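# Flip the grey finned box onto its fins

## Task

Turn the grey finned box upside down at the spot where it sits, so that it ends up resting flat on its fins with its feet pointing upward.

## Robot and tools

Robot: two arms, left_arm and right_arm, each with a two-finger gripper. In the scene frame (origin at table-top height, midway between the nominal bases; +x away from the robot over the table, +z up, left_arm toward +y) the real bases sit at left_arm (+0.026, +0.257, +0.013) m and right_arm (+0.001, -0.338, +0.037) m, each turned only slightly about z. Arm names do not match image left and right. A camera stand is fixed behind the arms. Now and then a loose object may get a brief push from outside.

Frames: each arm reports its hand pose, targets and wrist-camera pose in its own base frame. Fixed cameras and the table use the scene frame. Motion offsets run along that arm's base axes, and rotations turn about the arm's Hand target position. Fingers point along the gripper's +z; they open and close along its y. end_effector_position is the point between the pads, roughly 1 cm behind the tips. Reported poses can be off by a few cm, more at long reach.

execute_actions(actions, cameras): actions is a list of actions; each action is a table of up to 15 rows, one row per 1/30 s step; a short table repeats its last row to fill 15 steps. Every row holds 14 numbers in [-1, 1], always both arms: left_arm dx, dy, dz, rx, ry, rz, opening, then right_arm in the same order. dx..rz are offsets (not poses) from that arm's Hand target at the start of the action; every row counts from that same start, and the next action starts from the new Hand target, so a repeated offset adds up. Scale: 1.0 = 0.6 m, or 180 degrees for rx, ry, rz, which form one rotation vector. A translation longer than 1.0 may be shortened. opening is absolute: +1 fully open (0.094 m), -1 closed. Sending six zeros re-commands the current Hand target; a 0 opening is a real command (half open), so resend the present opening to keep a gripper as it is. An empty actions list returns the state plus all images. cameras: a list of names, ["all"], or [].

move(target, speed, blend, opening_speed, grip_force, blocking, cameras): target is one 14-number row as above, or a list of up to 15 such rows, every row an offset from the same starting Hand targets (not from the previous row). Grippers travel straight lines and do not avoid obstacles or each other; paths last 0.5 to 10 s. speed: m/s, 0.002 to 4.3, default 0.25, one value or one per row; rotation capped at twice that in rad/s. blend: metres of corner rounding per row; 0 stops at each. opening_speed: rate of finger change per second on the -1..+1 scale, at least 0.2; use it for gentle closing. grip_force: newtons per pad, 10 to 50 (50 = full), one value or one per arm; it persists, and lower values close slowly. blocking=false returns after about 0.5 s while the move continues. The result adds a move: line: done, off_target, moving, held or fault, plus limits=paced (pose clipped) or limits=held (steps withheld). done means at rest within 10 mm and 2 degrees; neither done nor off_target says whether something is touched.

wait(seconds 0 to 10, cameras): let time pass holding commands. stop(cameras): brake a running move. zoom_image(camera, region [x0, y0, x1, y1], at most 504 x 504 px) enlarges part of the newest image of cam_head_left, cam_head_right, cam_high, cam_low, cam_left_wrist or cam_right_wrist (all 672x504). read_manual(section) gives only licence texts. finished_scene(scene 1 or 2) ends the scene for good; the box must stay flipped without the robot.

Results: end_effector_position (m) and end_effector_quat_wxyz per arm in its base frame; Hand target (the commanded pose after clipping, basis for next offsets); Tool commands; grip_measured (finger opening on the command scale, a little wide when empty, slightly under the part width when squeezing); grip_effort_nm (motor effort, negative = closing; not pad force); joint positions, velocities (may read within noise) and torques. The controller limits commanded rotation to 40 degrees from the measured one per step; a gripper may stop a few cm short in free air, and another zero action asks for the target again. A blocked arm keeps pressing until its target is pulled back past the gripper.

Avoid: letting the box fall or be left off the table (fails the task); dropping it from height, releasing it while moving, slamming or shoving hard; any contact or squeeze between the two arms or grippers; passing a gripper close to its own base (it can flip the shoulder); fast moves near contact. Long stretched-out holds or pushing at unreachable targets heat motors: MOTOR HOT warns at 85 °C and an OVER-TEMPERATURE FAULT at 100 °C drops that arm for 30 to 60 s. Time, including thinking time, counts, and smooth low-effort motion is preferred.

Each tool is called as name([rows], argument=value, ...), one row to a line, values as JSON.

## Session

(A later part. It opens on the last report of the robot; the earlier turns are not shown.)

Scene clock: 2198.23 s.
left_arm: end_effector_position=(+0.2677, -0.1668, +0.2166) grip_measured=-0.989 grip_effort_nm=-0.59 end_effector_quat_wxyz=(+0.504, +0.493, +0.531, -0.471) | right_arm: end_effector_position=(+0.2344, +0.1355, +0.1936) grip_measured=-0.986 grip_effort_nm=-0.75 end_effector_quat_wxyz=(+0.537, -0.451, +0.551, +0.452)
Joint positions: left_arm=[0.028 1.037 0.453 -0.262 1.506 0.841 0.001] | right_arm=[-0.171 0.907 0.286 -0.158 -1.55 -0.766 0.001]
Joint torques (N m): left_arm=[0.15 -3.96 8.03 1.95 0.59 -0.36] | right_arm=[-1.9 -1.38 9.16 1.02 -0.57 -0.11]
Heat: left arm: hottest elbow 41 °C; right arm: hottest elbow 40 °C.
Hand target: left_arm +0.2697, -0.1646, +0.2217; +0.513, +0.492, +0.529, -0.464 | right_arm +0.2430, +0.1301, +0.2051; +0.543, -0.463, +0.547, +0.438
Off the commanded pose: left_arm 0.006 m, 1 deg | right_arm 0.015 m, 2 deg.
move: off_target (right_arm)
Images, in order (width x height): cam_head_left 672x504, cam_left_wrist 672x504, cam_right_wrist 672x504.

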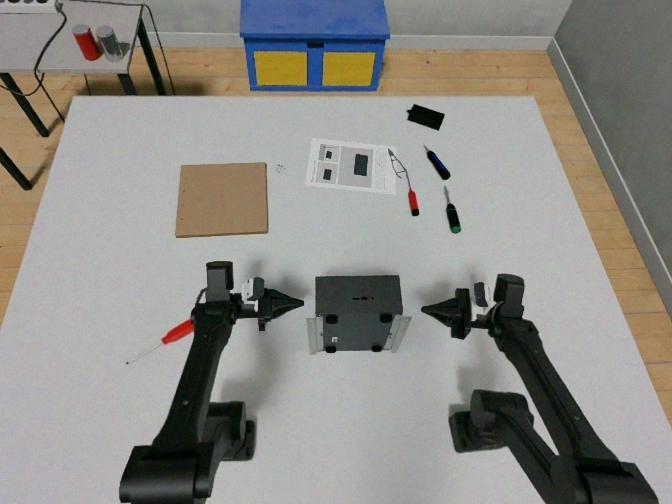

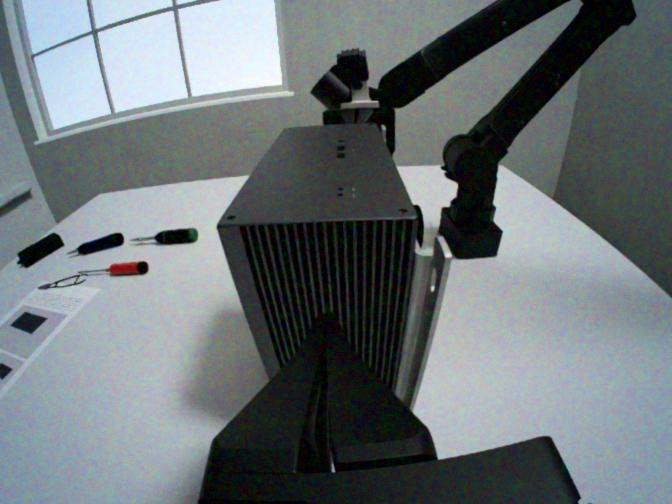

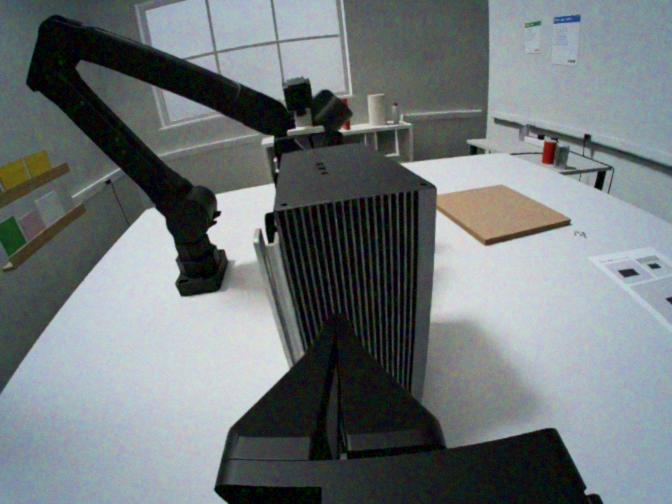

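execute_actions(actions=[])

Scene clock: 2225.07 s.
left_arm: end_effector_position=(+0.2677, -0.1668, +0.2166) grip_measured=-0.989 grip_effort_nm=-0.59 end_effector_quat_wxyz=(+0.504, +0.492, +0.531, -0.471) | right_arm: end_effector_position=(+0.2344, +0.1355, +0.1936) grip_measured=-0.986 grip_effort_nm=-0.76 end_effector_quat_wxyz=(+0.537, -0.451, +0.551, +0.451)
Joint positions: left_arm=[0.028 1.037 0.453 -0.262 1.506 0.84 0.001] | right_arm=[-0.171 0.907 0.286 -0.158 -1.55 -0.766 0.001]
Joint velocities: within noise
Joint torques (N m): left_arm=[-0.03 -4.01 8.02 2 0.58 -0.33] | right_arm=[-1.73 -1.38 9.11 1.14 -0.58 -0.17]
Heat: left arm: hottest elbow 42 °C; right arm: hottest elbow 41 °C.
Hand target: left_arm +0.2697, -0.1646, +0.2217; +0.513, +0.492, +0.529, -0.464 | right_arm +0.2430, +0.1301, +0.2051; +0.543, -0.463, +0.547, +0.438
Tool commands: left_gripper/opening=-1.0 right_gripper/opening=-1.0
Off the commanded pose: left_arm 0.006 m, 1 deg | right_arm 0.015 m, 2 deg.

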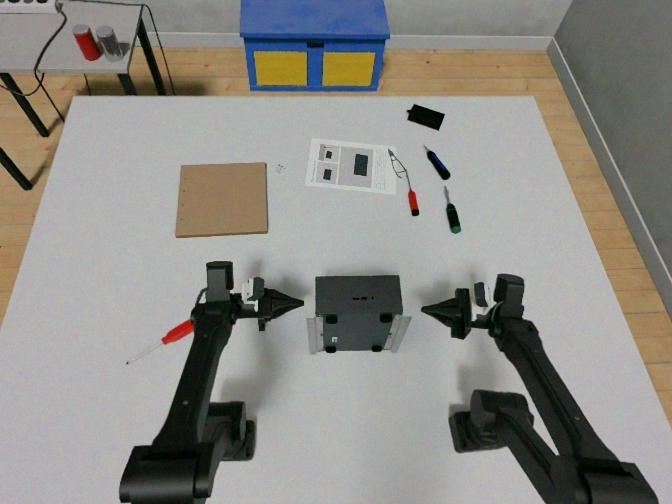

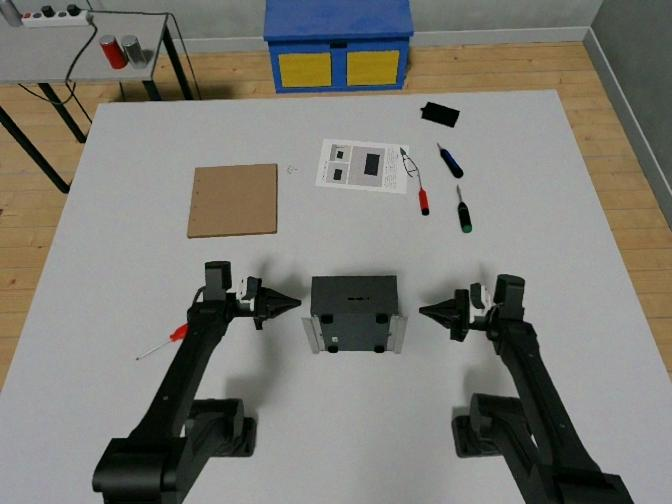

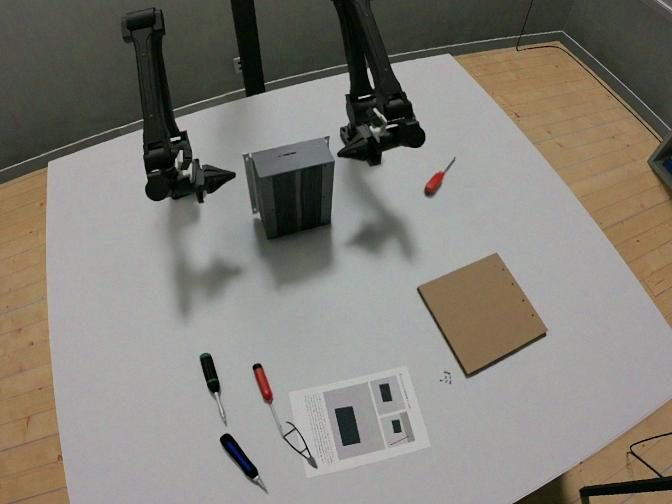

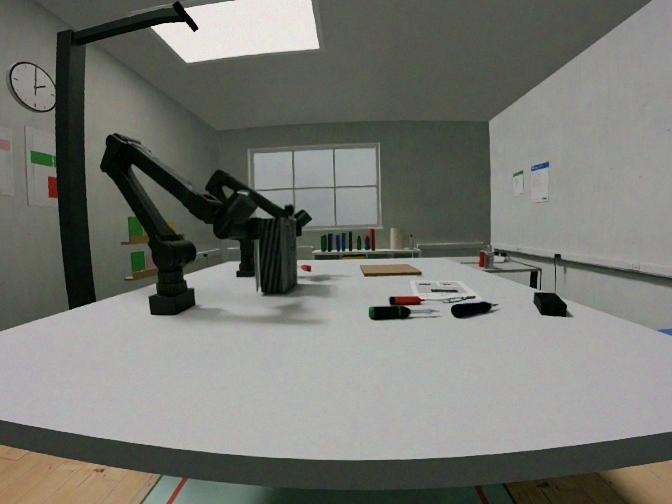

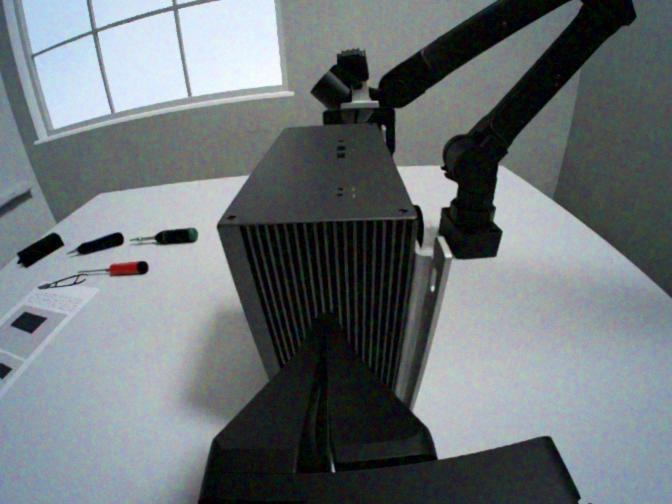

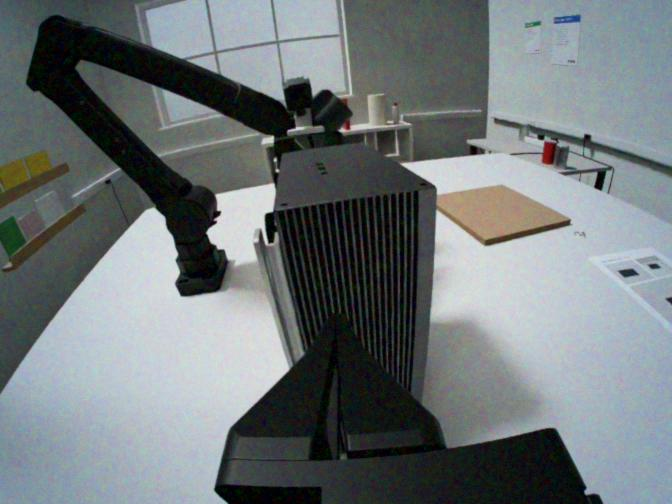

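zoom_image(camera="cam_right_wrist", region=[200, 150, 500, 400])

zoom_image(camera="cam_left_wrist", region=[200, 150, 500, 400])

zoom_image(camera="cam_head_left", region=[250, 230, 490, 400])

Scaled by 1.680 from the camera's 672x504 image, which has a finer 960x720 frame.

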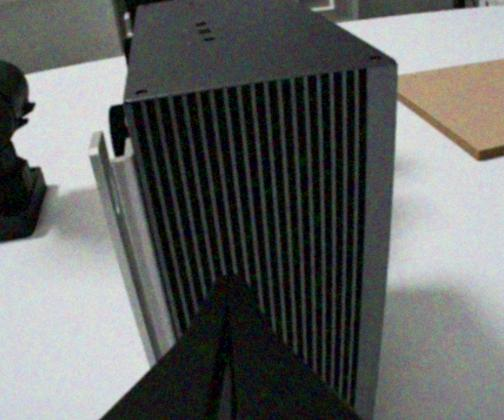

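Scaled by 1.680 from the camera's 672x504 image, which has a finer 960x720 frame.

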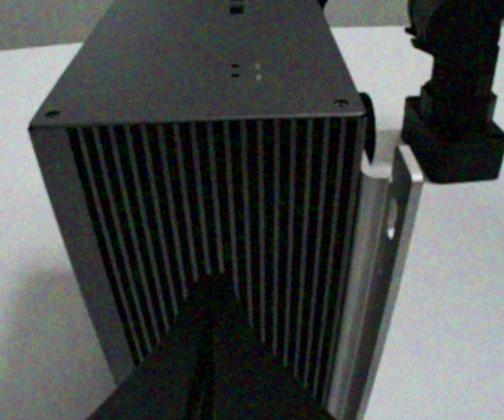

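Scaled by 2.100.

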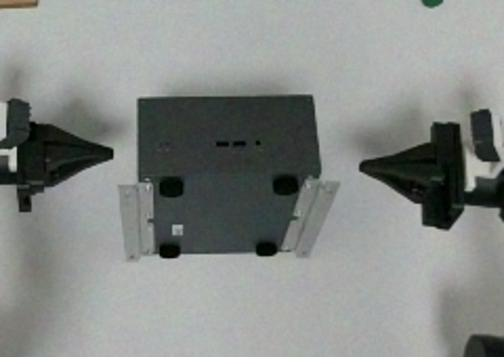

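move(target=[-0.0667,0,-0.0327,0,0,0,0.277,-0.064,0,-0.034,0,0,0,0.277], speed=0.06, cameras=["cam_head_left","cam_left_wrist","cam_right_wrist"])

Scene clock: 2380.33 s.
left_arm: end_effector_position=(+0.2299, -0.1668, +0.2002) grip_measured=+0.274 grip_effort_nm=0.16 end_effector_quat_wxyz=(+0.505, +0.492, +0.532, -0.470) | right_arm: end_effector_position=(+0.2033, +0.1344, +0.1823) grip_measured=+0.275 grip_effort_nm=0.08 end_effector_quat_wxyz=(+0.553, -0.450, +0.544, +0.442)
Joint positions: left_arm=[0.032 0.927 0.344 -0.262 1.506 0.84 0.06] | right_arm=[-0.209 0.779 0.191 -0.171 -1.574 -0.776 0.06]
Joint torques (N m): left_arm=[0.09 -2.32 7.62 1.91 0.72 -0.25] | right_arm=[-1.79 -0.09 7.24 1.37 -0.69 0.01]
Heat: left arm: hottest elbow 44 °C; right arm: hottest elbow 43 °C.
Hand target: left_arm +0.2297, -0.1646, +0.2020; +0.513, +0.492, +0.529, -0.464 | right_arm +0.2045, +0.1301, +0.1846; +0.543, -0.463, +0.547, +0.439
Off the commanded pose: left_arm 0.003 m, 1 deg | right_arm 0.005 m, 2 deg.
move: done
Images, in order (width x height): cam_head_left 672x504, cam_left_wrist 672x504, cam_right_wrist 672x504.

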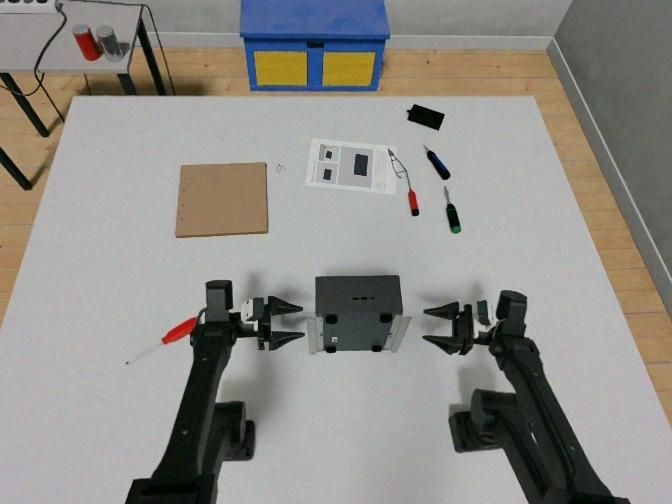

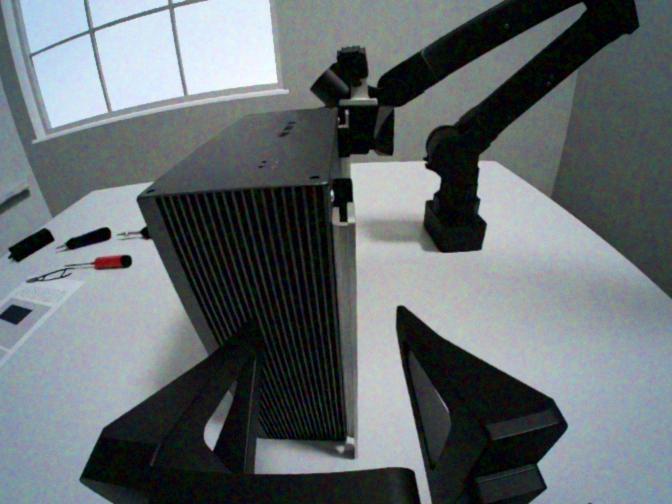

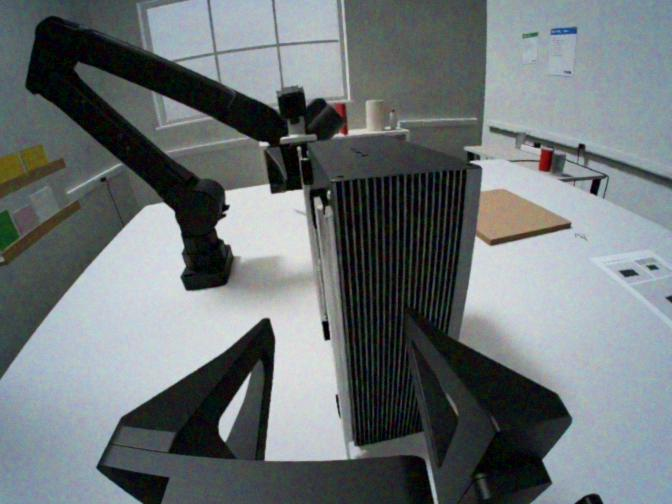

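move(target=[-0.004,-0.060,-0.003,0,0,0,0.277,-0.012,0.062,-0.013,0,0,0,0.277], speed=0.04, cameras=["cam_head_left","cam_left_wrist","cam_right_wrist"])

Scene clock: 2393.40 s.
left_arm: end_effector_position=(+0.2288, -0.1975, +0.2028) grip_measured=+0.274 grip_effort_nm=0.16 end_effector_quat_wxyz=(+0.516, +0.494, +0.530, -0.457) | right_arm: end_effector_position=(+0.1977, +0.1643, +0.1761) grip_measured=+0.275 grip_effort_nm=0.08 end_effector_quat_wxyz=(+0.540, -0.465, +0.553, +0.433)
Joint positions: left_arm=[-0.113 0.927 0.229 0.464 1.357 0.254 0.06] | right_arm=[-0.036 0.756 0.087 0.407 -1.405 -0.281 0.06]
Joint torques (N m): left_arm=[-1.85 0.09 7.32 2.47 0.16 -0.35] | right_arm=[0.09 1.55 7.15 2.26 -0.05 0.09]
Heat: left arm: hottest elbow 43 °C; right arm: hottest elbow 42 °C.
Hand target: left_arm +0.2274, -0.2006, +0.2003; +0.513, +0.492, +0.529, -0.464 | right_arm +0.1973, +0.1674, +0.1768; +0.543, -0.463, +0.547, +0.438
Off the commanded pose: left_arm 0.004 m, 1 deg | right_arm 0.003 m, 1 deg.
move: done
Images, in order (width x height): cam_head_left 672x504, cam_left_wrist 672x504, cam_right_wrist 672x504.

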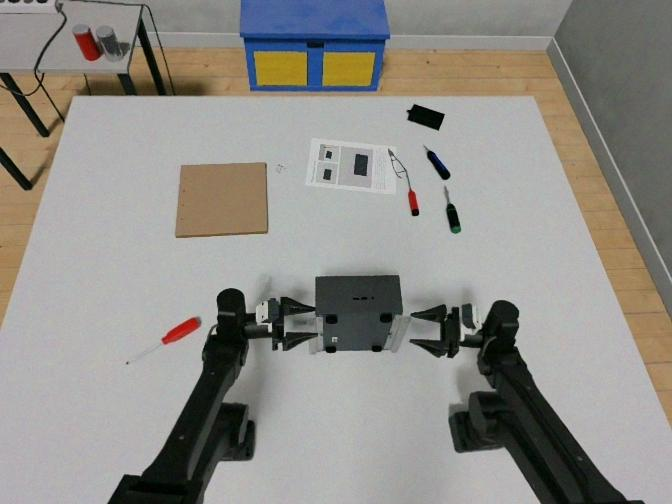

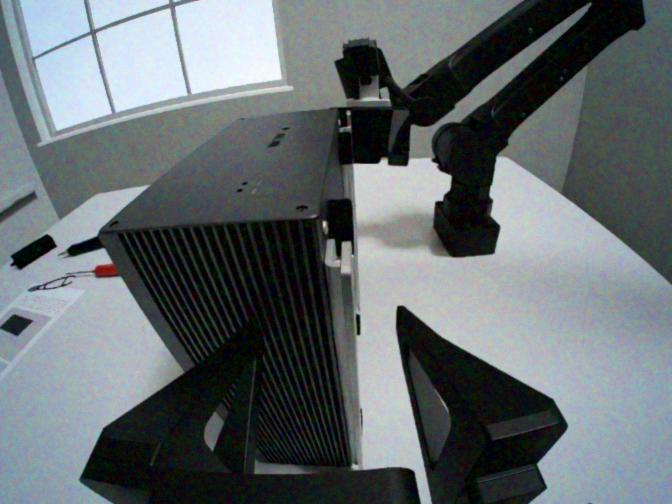

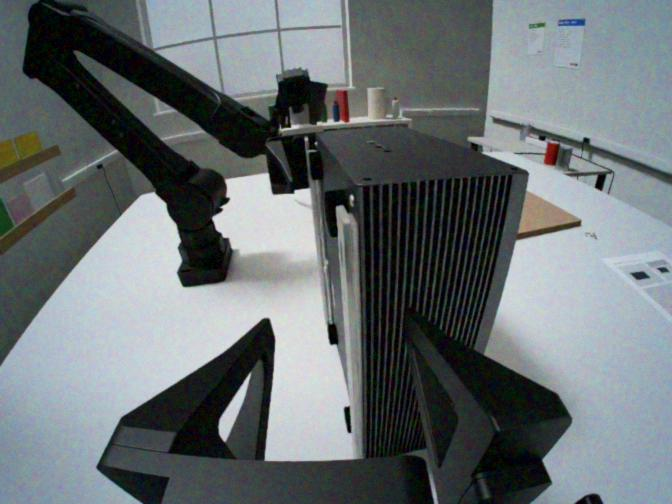

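zoom_image(camera="cam_head_left", region=[250, 250, 490, 380])

zoom_image(camera="cam_right_wrist", region=[240, 120, 500, 470])

zoom_image(camera="cam_left_wrist", region=[180, 120, 440, 470])

Scaled by 2.100.

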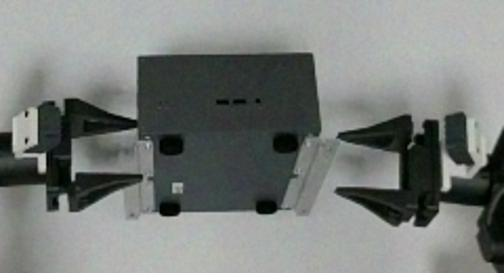

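Scaled by 1.440 from the camera's 672x504 image, which has a finer 960x720 frame.

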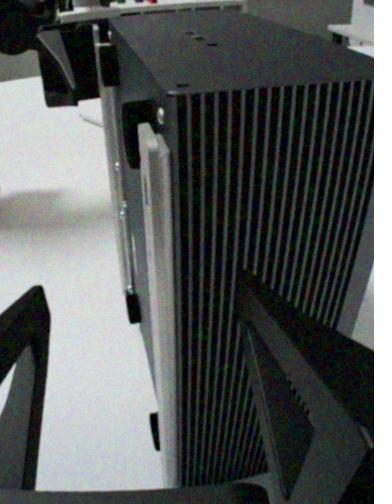

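Scaled by 1.440 from the camera's 672x504 image, which has a finer 960x720 frame.

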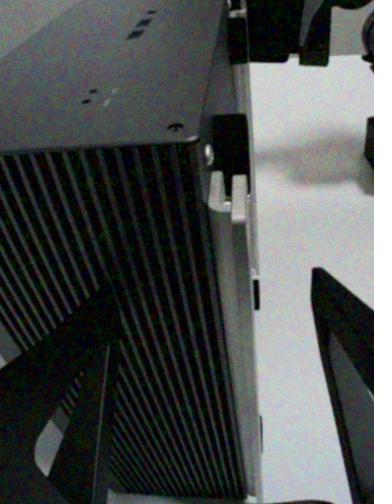

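move(target=[0,-0.0083,0,0,0,0,0.277,0,0.02,0,0,0,0,0.277], speed=0.03, cameras=["cam_head_left","cam_left_wrist","cam_right_wrist"])

zoom_image(camera="cam_head_left", region=[250, 250, 490, 380])

Scene clock: 2412.80 s.
left_arm: end_effector_position=(+0.2313, -0.1990, +0.2033) grip_measured=+0.274 grip_effort_nm=0.16 end_effector_quat_wxyz=(+0.522, +0.490, +0.531, -0.453) | right_arm: end_effector_position=(+0.1983, +0.1764, +0.1760) grip_measured=+0.275 grip_effort_nm=0.08 end_effector_quat_wxyz=(+0.543, -0.461, +0.551, +0.434)
Joint positions: left_arm=[-0.121 0.939 0.222 0.526 1.334 0.215 0.06] | right_arm=[0.039 0.815 0.063 0.617 -1.33 -0.154 0.06]
Joint torques (N m): left_arm=[-3.19 0.38 7.35 2.48 0.15 -0.34] | right_arm=[0.03 1.85 6.8 2.29 0 0.09]
Heat: left arm: hottest elbow 43 °C; right arm: hottest elbow 40 °C.
Hand target: left_arm +0.2274, -0.2055, +0.2002; +0.513, +0.492, +0.529, -0.464 | right_arm +0.1974, +0.1794, +0.1769; +0.543, -0.463, +0.547, +0.438
Off the commanded pose: left_arm 0.008 m, 2 deg | right_arm 0.003 m, 1 deg.
move: done
Images, in order (width x height): cam_head_left 672x504, cam_left_wrist 672x504, cam_right_wrist 672x504.

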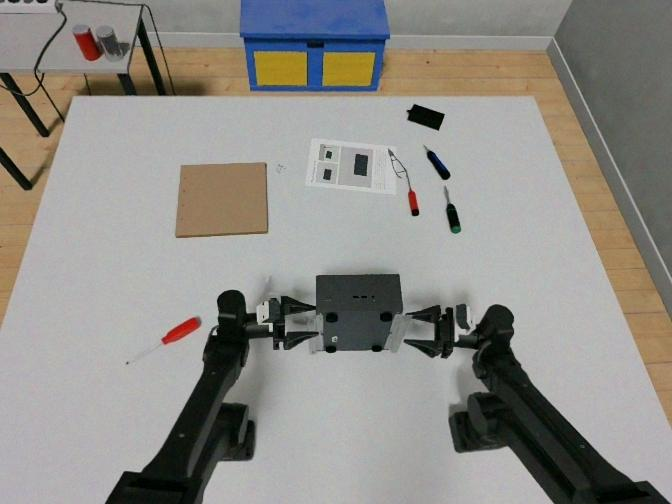

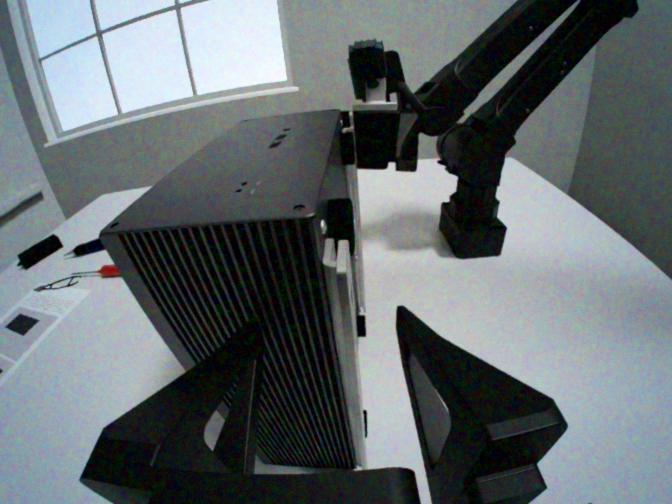

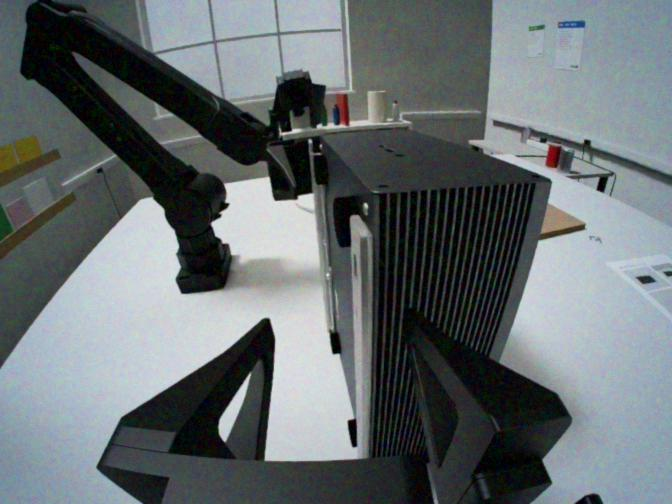

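Scaled by 2.100.

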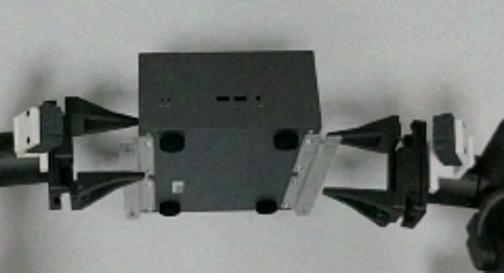

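move(target=[0,0,0,0,0,0,0.277,0,0.02,0,0,0,0,0.277], speed=0.03, cameras=["cam_head_left","cam_left_wrist","cam_right_wrist"])

zoom_image(camera="cam_head_left", region=[250, 250, 490, 380])

Scene clock: 2424.13 s.
left_arm: end_effector_position=(+0.2314, -0.1992, +0.2034) grip_measured=+0.274 grip_effort_nm=0.16 end_effector_quat_wxyz=(+0.522, +0.490, +0.531, -0.453) | right_arm: end_effector_position=(+0.1985, +0.1883, +0.1757) grip_measured=+0.275 grip_effort_nm=0.08 end_effector_quat_wxyz=(+0.544, -0.461, +0.550, +0.435)
Joint positions: left_arm=[-0.122 0.94 0.222 0.53 1.334 0.213 0.06] | right_arm=[0.111 0.847 0.058 0.692 -1.258 -0.115 0.06]
Joint torques (N m): left_arm=[-3.14 0.32 7.28 2.44 0.16 -0.35] | right_arm=[-0.32 1.08 6.54 2.22 0.07 0.02]
Heat: left arm: hottest elbow 42 °C; right arm: hottest elbow 40 °C.
Hand target: left_arm +0.2274, -0.2056, +0.2003; +0.513, +0.492, +0.529, -0.464 | right_arm +0.1973, +0.1913, +0.1768; +0.543, -0.463, +0.547, +0.438
Off the commanded pose: left_arm 0.008 m, 2 deg | right_arm 0.003 m, 1 deg.
move: done
Images, in order (width x height): cam_head_left 672x504, cam_left_wrist 672x504, cam_right_wrist 672x504.

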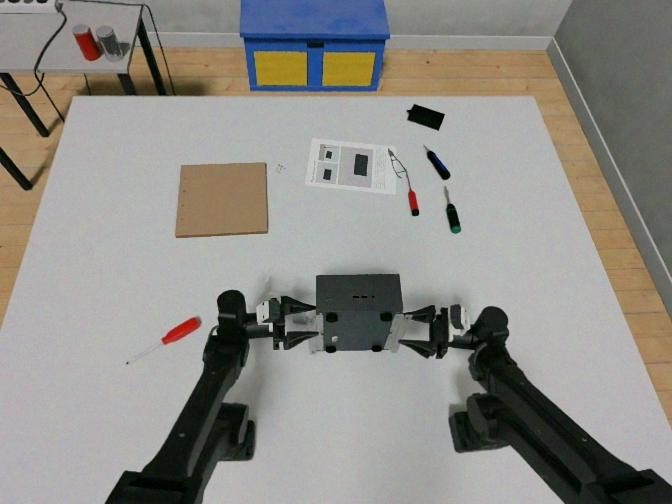

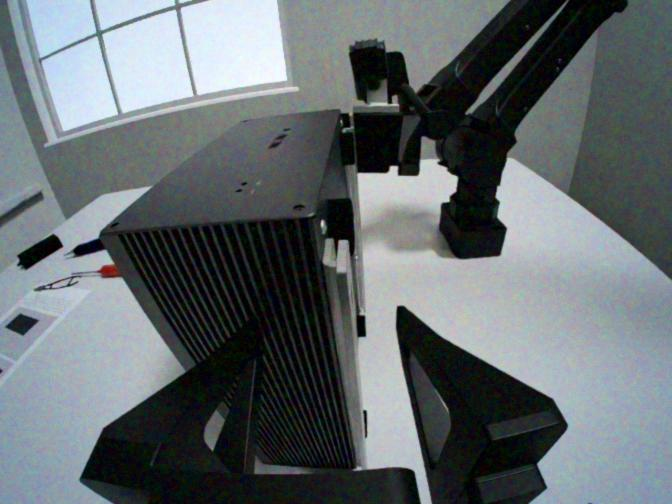

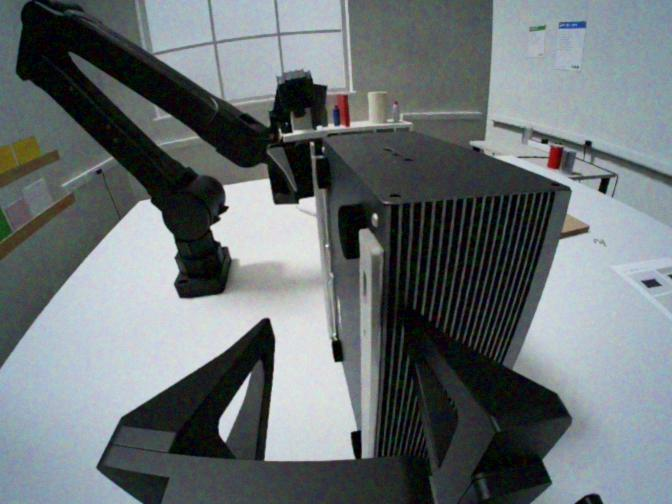

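Scaled by 2.100.

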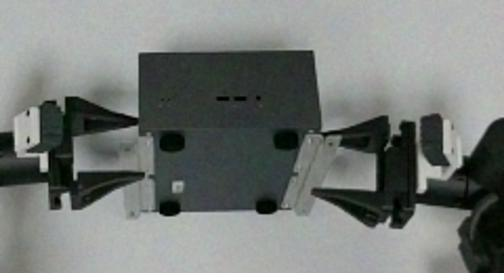

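move(target=[0,0,0,0,0,0,0.277,-0.005,0.015,0,0,0,0,0.277], speed=0.03, cameras=["cam_right_wrist"])

Scene clock: 2428.33 s.
left_arm: end_effector_position=(+0.2316, -0.1991, +0.2034) grip_measured=+0.274 grip_effort_nm=0.16 end_effector_quat_wxyz=(+0.522, +0.489, +0.532, -0.453) | right_arm: end_effector_position=(+0.1993, +0.1911, +0.1741) grip_measured=+0.275 grip_effort_nm=0.08 end_effector_quat_wxyz=(+0.552, -0.455, +0.555, +0.425)
Joint positions: left_arm=[-0.122 0.94 0.222 0.53 1.333 0.213 0.06] | right_arm=[0.137 0.843 0.046 0.714 -1.205 -0.106 0.06]
Joint torques (N m): left_arm=[-3.14 0.32 7.3 2.45 0.21 -0.34] | right_arm=[2.78 0.97 6.91 1.81 0.02 0.15]
Heat: left arm: hottest elbow 42 °C; right arm: hottest elbow 40 °C.
Hand target: left_arm +0.2274, -0.2055, +0.2003; +0.513, +0.492, +0.529, -0.464 | right_arm +0.1944, +0.2003, +0.1769; +0.543, -0.463, +0.547, +0.438
Off the commanded pose: left_arm 0.008 m, 2 deg | right_arm 0.011 m, 2 deg.
move: off_target (right_arm)
Images, in order (width x height): cam_right_wrist 672x504.

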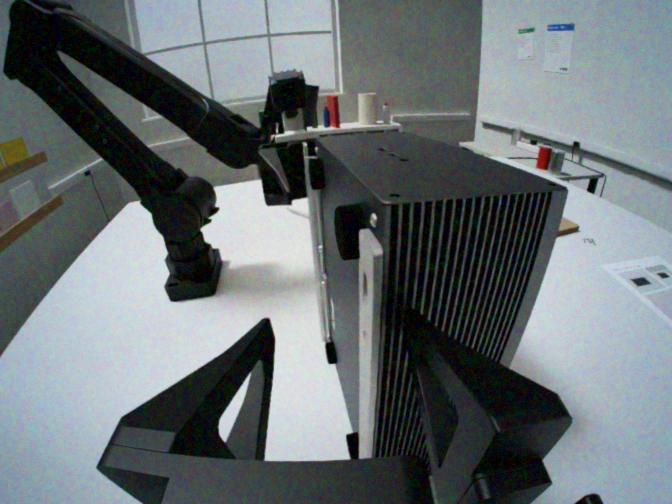

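move(target=[-0.0123,0.003,0,0,0,0,-0.3,0.02,-0.008,0,0,0,0,-0.3], speed=0.03, opening_speed=0.3, cameras=["cam_head_left","cam_left_wrist","cam_right_wrist"])

Scene clock: 2441.63 s.
left_arm: end_effector_position=(+0.2327, -0.1977, +0.2024) grip_measured=-0.232 grip_effort_nm=-0.96 end_effector_quat_wxyz=(+0.527, +0.485, +0.537, -0.447) | right_arm: end_effector_position=(+0.2061, +0.1896, +0.1730) grip_measured=-0.297 grip_effort_nm=-0.13 end_effector_quat_wxyz=(+0.553, -0.456, +0.553, +0.425)
Joint positions: left_arm=[-0.119 0.93 0.215 0.53 1.315 0.21 0.036] | right_arm=[0.122 0.909 0.057 0.773 -1.221 -0.109 0.033]
Joint torques (N m): left_arm=[-2.96 -1.55 6.58 1.69 1.09 -0.3] | right_arm=[0.67 1.32 7.54 1.39 -0.8 0.03]
Heat: left arm: hottest elbow 41 °C; right arm: hottest elbow 40 °C.
Hand target: left_arm +0.2200, -0.2037, +0.2003; +0.513, +0.492, +0.529, -0.464 | right_arm +0.2062, +0.1956, +0.1768; +0.543, -0.463, +0.547, +0.439
Off the commanded pose: left_arm 0.014 m, 3 deg | right_arm 0.007 m, 2 deg.
move: off_target (left_arm)
Images, in order (width x height): cam_head_left 672x504, cam_left_wrist 672x504, cam_right_wrist 672x504.

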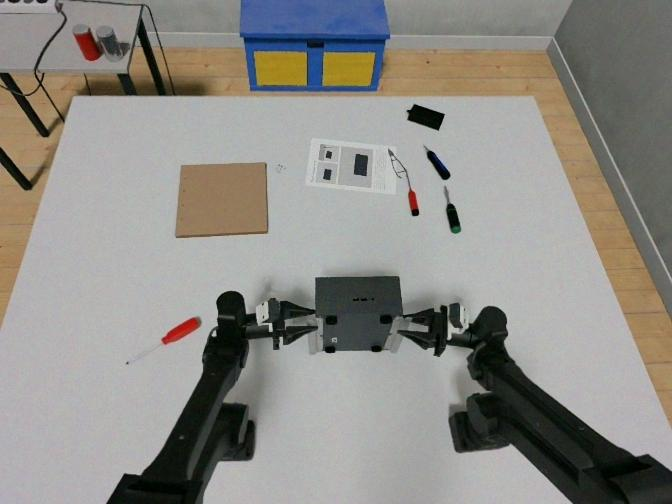

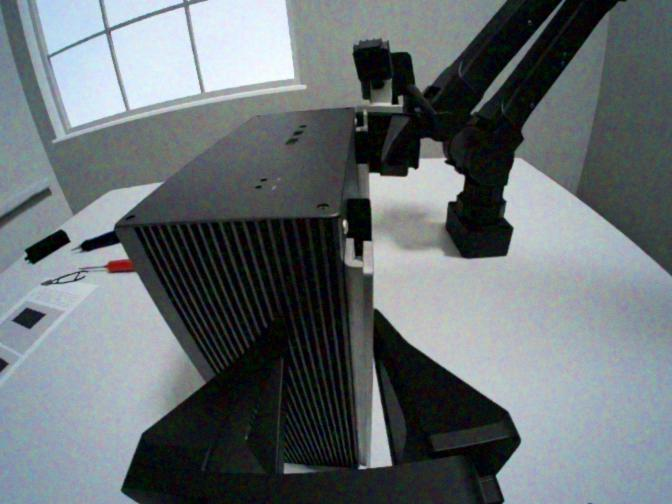

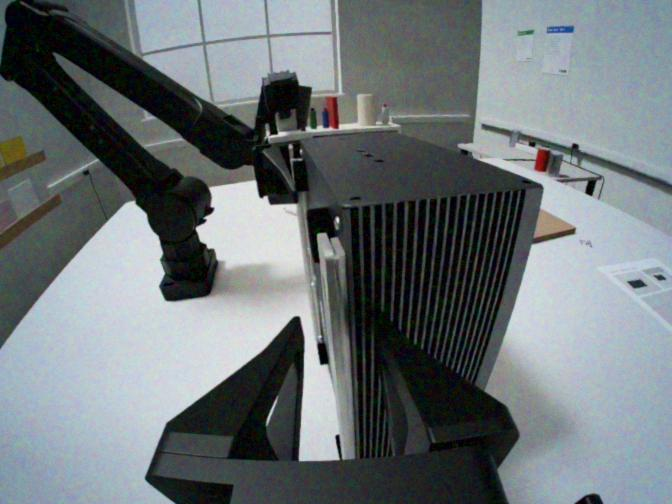

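move(target=[-0.005,0.012,0,0,0,0,-0.25,0,-0.006,0,0,0,0,-0.3], speed=0.03, opening_speed=0.3, cameras=["cam_head_left","cam_left_wrist","cam_right_wrist"])

zoom_image(camera="cam_left_wrist", region=[240, 180, 440, 460])

zoom_image(camera="cam_head_left", region=[250, 250, 490, 380])

Scene clock: 2464.13 s.
left_arm: end_effector_position=(+0.2225, -0.1954, +0.2006) grip_measured=-0.251 grip_effort_nm=0.05 end_effector_quat_wxyz=(+0.514, +0.486, +0.535, -0.462) | right_arm: end_effector_position=(+0.2032, +0.1901, +0.1739) grip_measured=-0.298 grip_effort_nm=-0.10 end_effector_quat_wxyz=(+0.549, -0.461, +0.547, +0.431)
Joint positions: left_arm=[-0.107 0.908 0.205 0.495 1.359 0.21 0.035] | right_arm=[0.12 0.911 0.06 0.773 -1.246 -0.109 0.033]
Joint torques (N m): left_arm=[-1.26 -1.61 7.15 1.35 0.55 -0.07] | right_arm=[-0.67 1.44 7.49 1.2 -0.62 0.05]
Heat: left arm: hottest elbow 41 °C; right arm: hottest elbow 40 °C.
Hand target: left_arm +0.2170, -0.1965, +0.2003; +0.513, +0.492, +0.529, -0.464 | right_arm +0.2064, +0.1920, +0.1769; +0.543, -0.463, +0.547, +0.438
Off the commanded pose: left_arm 0.006 m, 1 deg | right_arm 0.005 m, 1 deg.
move: done
Images, in order (width x height): cam_head_left 672x504, cam_left_wrist 672x504, cam_right_wrist 672x504.

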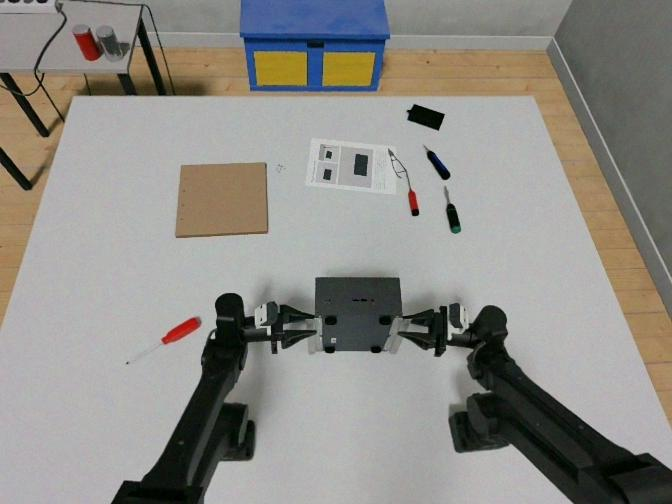

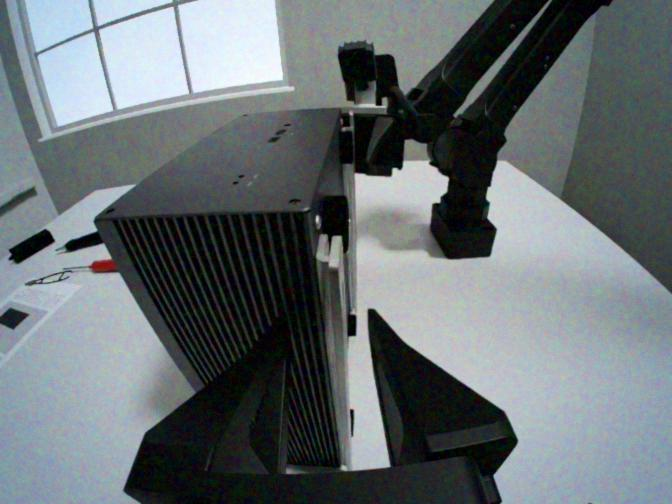

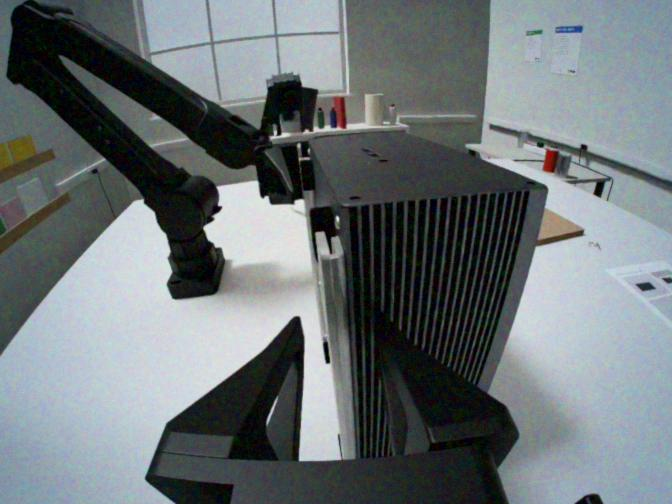

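Scaled by 1.800 from the camera's 672x504 image, which has a finer 960x720 frame.

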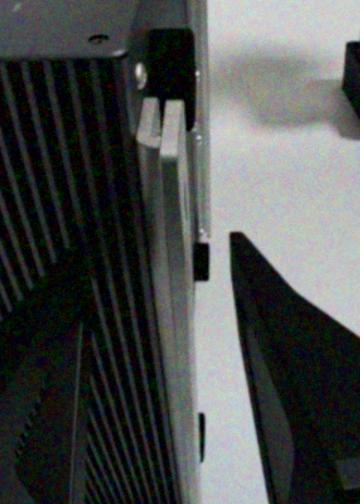

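Scaled by 2.100.

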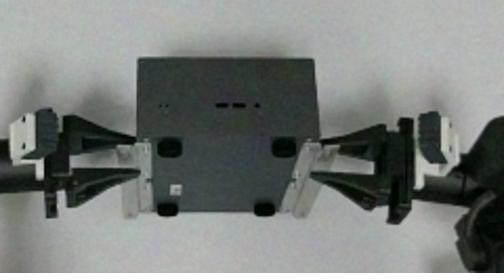

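move(target=[0,0,0,0,0,0,-0.7,0,0,0,0,0,0,-0.7], speed=0.03, opening_speed=0.3, cameras=["cam_head_left","cam_left_wrist","cam_right_wrist"])

zoom_image(camera="cam_left_wrist", region=[240, 180, 440, 460])

zoom_image(camera="cam_right_wrist", region=[240, 180, 440, 460])

zoom_image(camera="cam_head_left", region=[250, 250, 490, 380])

Scene clock: 2475.20 s.
left_arm: end_effector_position=(+0.2191, -0.1947, +0.1996) grip_measured=-0.700 grip_effort_nm=0.04 end_effector_quat_wxyz=(+0.513, +0.488, +0.532, -0.464) | right_arm: end_effector_position=(+0.2068, +0.1885, +0.1741) grip_measured=-0.590 grip_effort_nm=-1.03 end_effector_quat_wxyz=(+0.552, -0.457, +0.551, +0.428)
Joint positions: left_arm=[-0.104 0.902 0.199 0.49 1.37 0.215 0.014] | right_arm=[0.113 0.915 0.062 0.773 -1.237 -0.107 0.019]
Joint torques (N m): left_arm=[-1.49 -1.03 7.56 1.39 0.14 -0.11] | right_arm=[-0.03 1.32 7.19 1.18 -0.95 0.05]
Heat: left arm: hottest elbow 41 °C; right arm: hottest elbow 39 °C.
Hand target: left_arm +0.2170, -0.1965, +0.2002; +0.513, +0.492, +0.529, -0.464 | right_arm +0.2063, +0.1919, +0.1768; +0.543, -0.463, +0.547, +0.438
Off the commanded pose: left_arm 0.003 m, 1 deg | right_arm 0.004 m, 2 deg.
move: done
Images, in order (width x height): cam_head_left 672x504, cam_left_wrist 672x504, cam_right_wrist 672x504.

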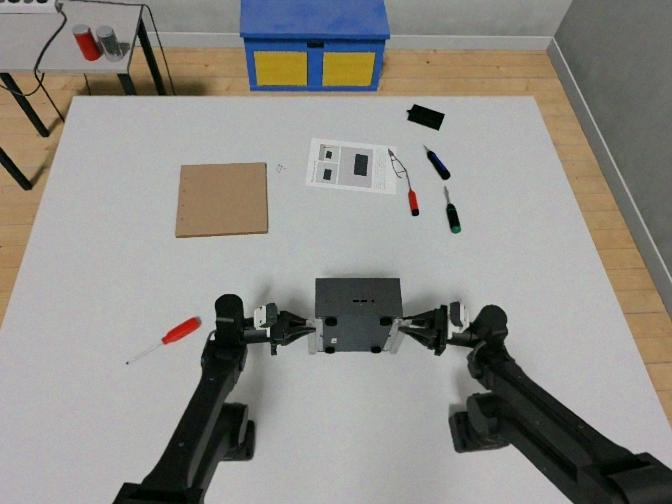

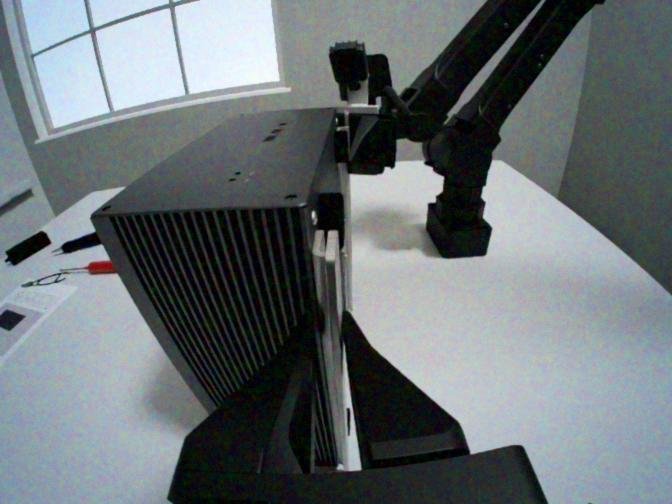

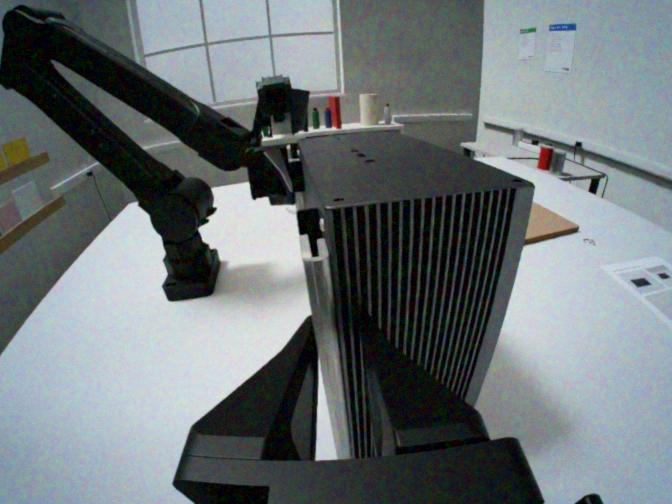

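Scaled by 1.800 from the camera's 672x504 image, which has a finer 960x720 frame.

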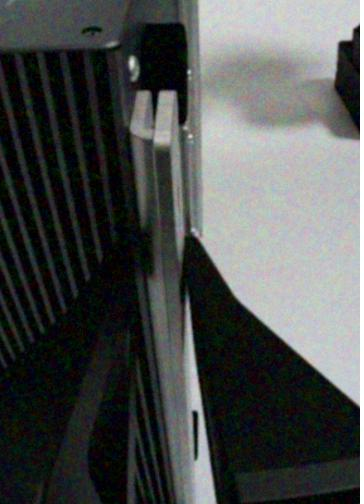

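Scaled by 1.800 from the camera's 672x504 image, which has a finer 960x720 frame.

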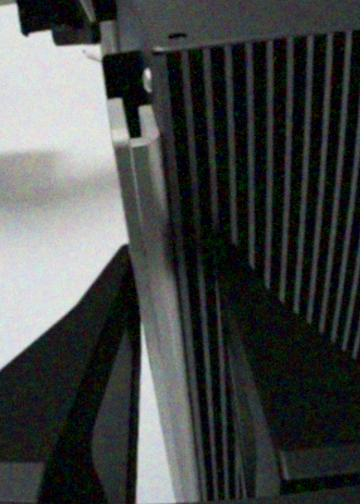

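Scaled by 2.100.

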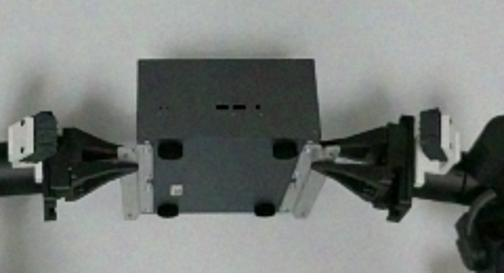

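move(target=[0,0,0,0,0,0,-0.7,-0.014,-0.008,0,0,0,0,-0.72], speed=0.03, opening_speed=0.3, cameras=["cam_head_left","cam_left_wrist","cam_right_wrist"])

zoom_image(camera="cam_right_wrist", region=[240, 180, 440, 460])

zoom_image(camera="cam_head_left", region=[250, 250, 490, 380])

Scene clock: 2482.83 s.
left_arm: end_effector_position=(+0.2173, -0.1950, +0.1996) grip_measured=-0.700 grip_effort_nm=0.04 end_effector_quat_wxyz=(+0.511, +0.490, +0.530, -0.467) | right_arm: end_effector_position=(+0.2052, +0.1878, +0.1739) grip_measured=-0.598 grip_effort_nm=-1.04 end_effector_quat_wxyz=(+0.549, -0.456, +0.555, +0.428)
Joint positions: left_arm=[-0.105 0.901 0.198 0.49 1.377 0.215 0.014] | right_arm=[0.11 0.886 0.062 0.727 -1.239 -0.117 0.019]
Joint torques (N m): left_arm=[-1.38 -1.08 7.62 1.46 -0.17 -0.11] | right_arm=[-1.73 -1.44 6.24 1.63 -1.75 0.15]
Heat: left arm: hottest elbow 41 °C; right arm: hottest elbow 40 °C.
Hand target: left_arm +0.2170, -0.1965, +0.2003; +0.513, +0.492, +0.529, -0.464 | right_arm +0.1979, +0.1872, +0.1768; +0.543, -0.463, +0.547, +0.439
Off the commanded pose: left_arm 0.002 m, 0 deg | right_arm 0.008 m, 2 deg.
move: done
Images, in order (width x height): cam_head_left 672x504, cam_left_wrist 672x504, cam_right_wrist 672x504.

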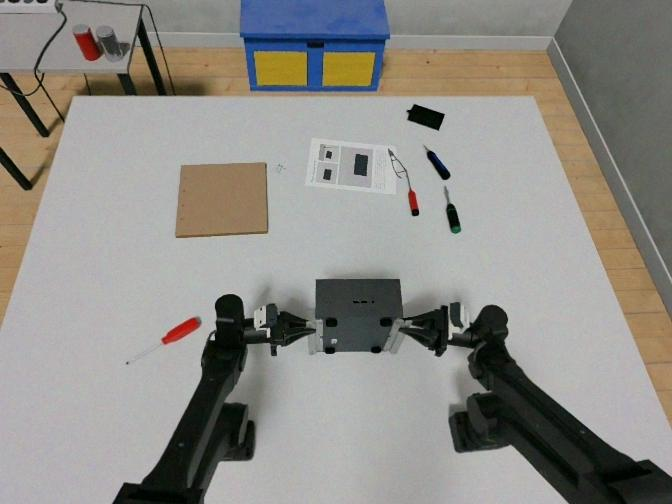

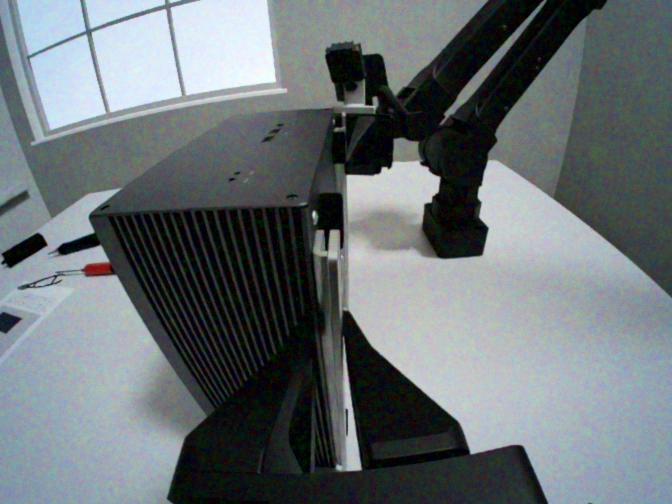

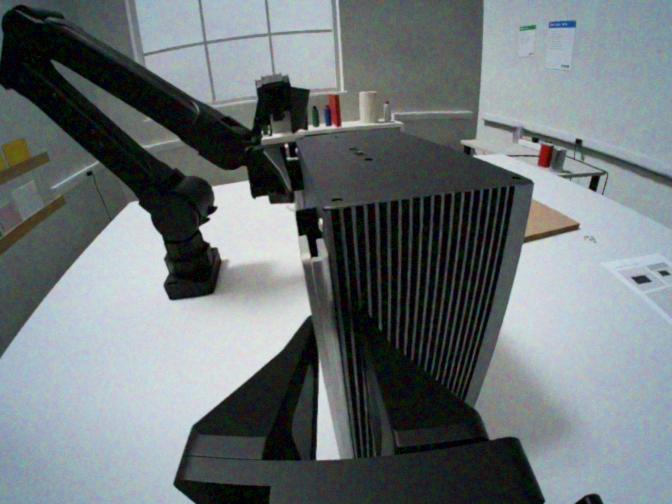

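Scaled by 1.800 from the camera's 672x504 image, which has a finer 960x720 frame.

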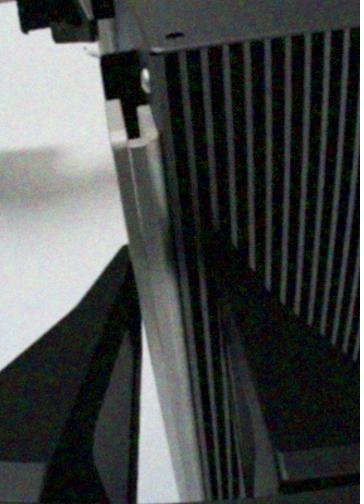

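Scaled by 2.100.

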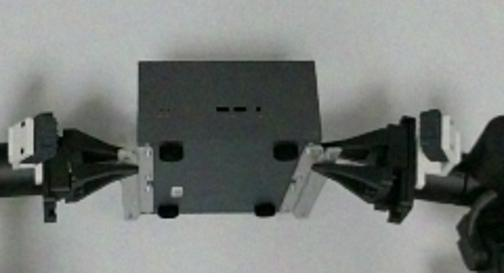

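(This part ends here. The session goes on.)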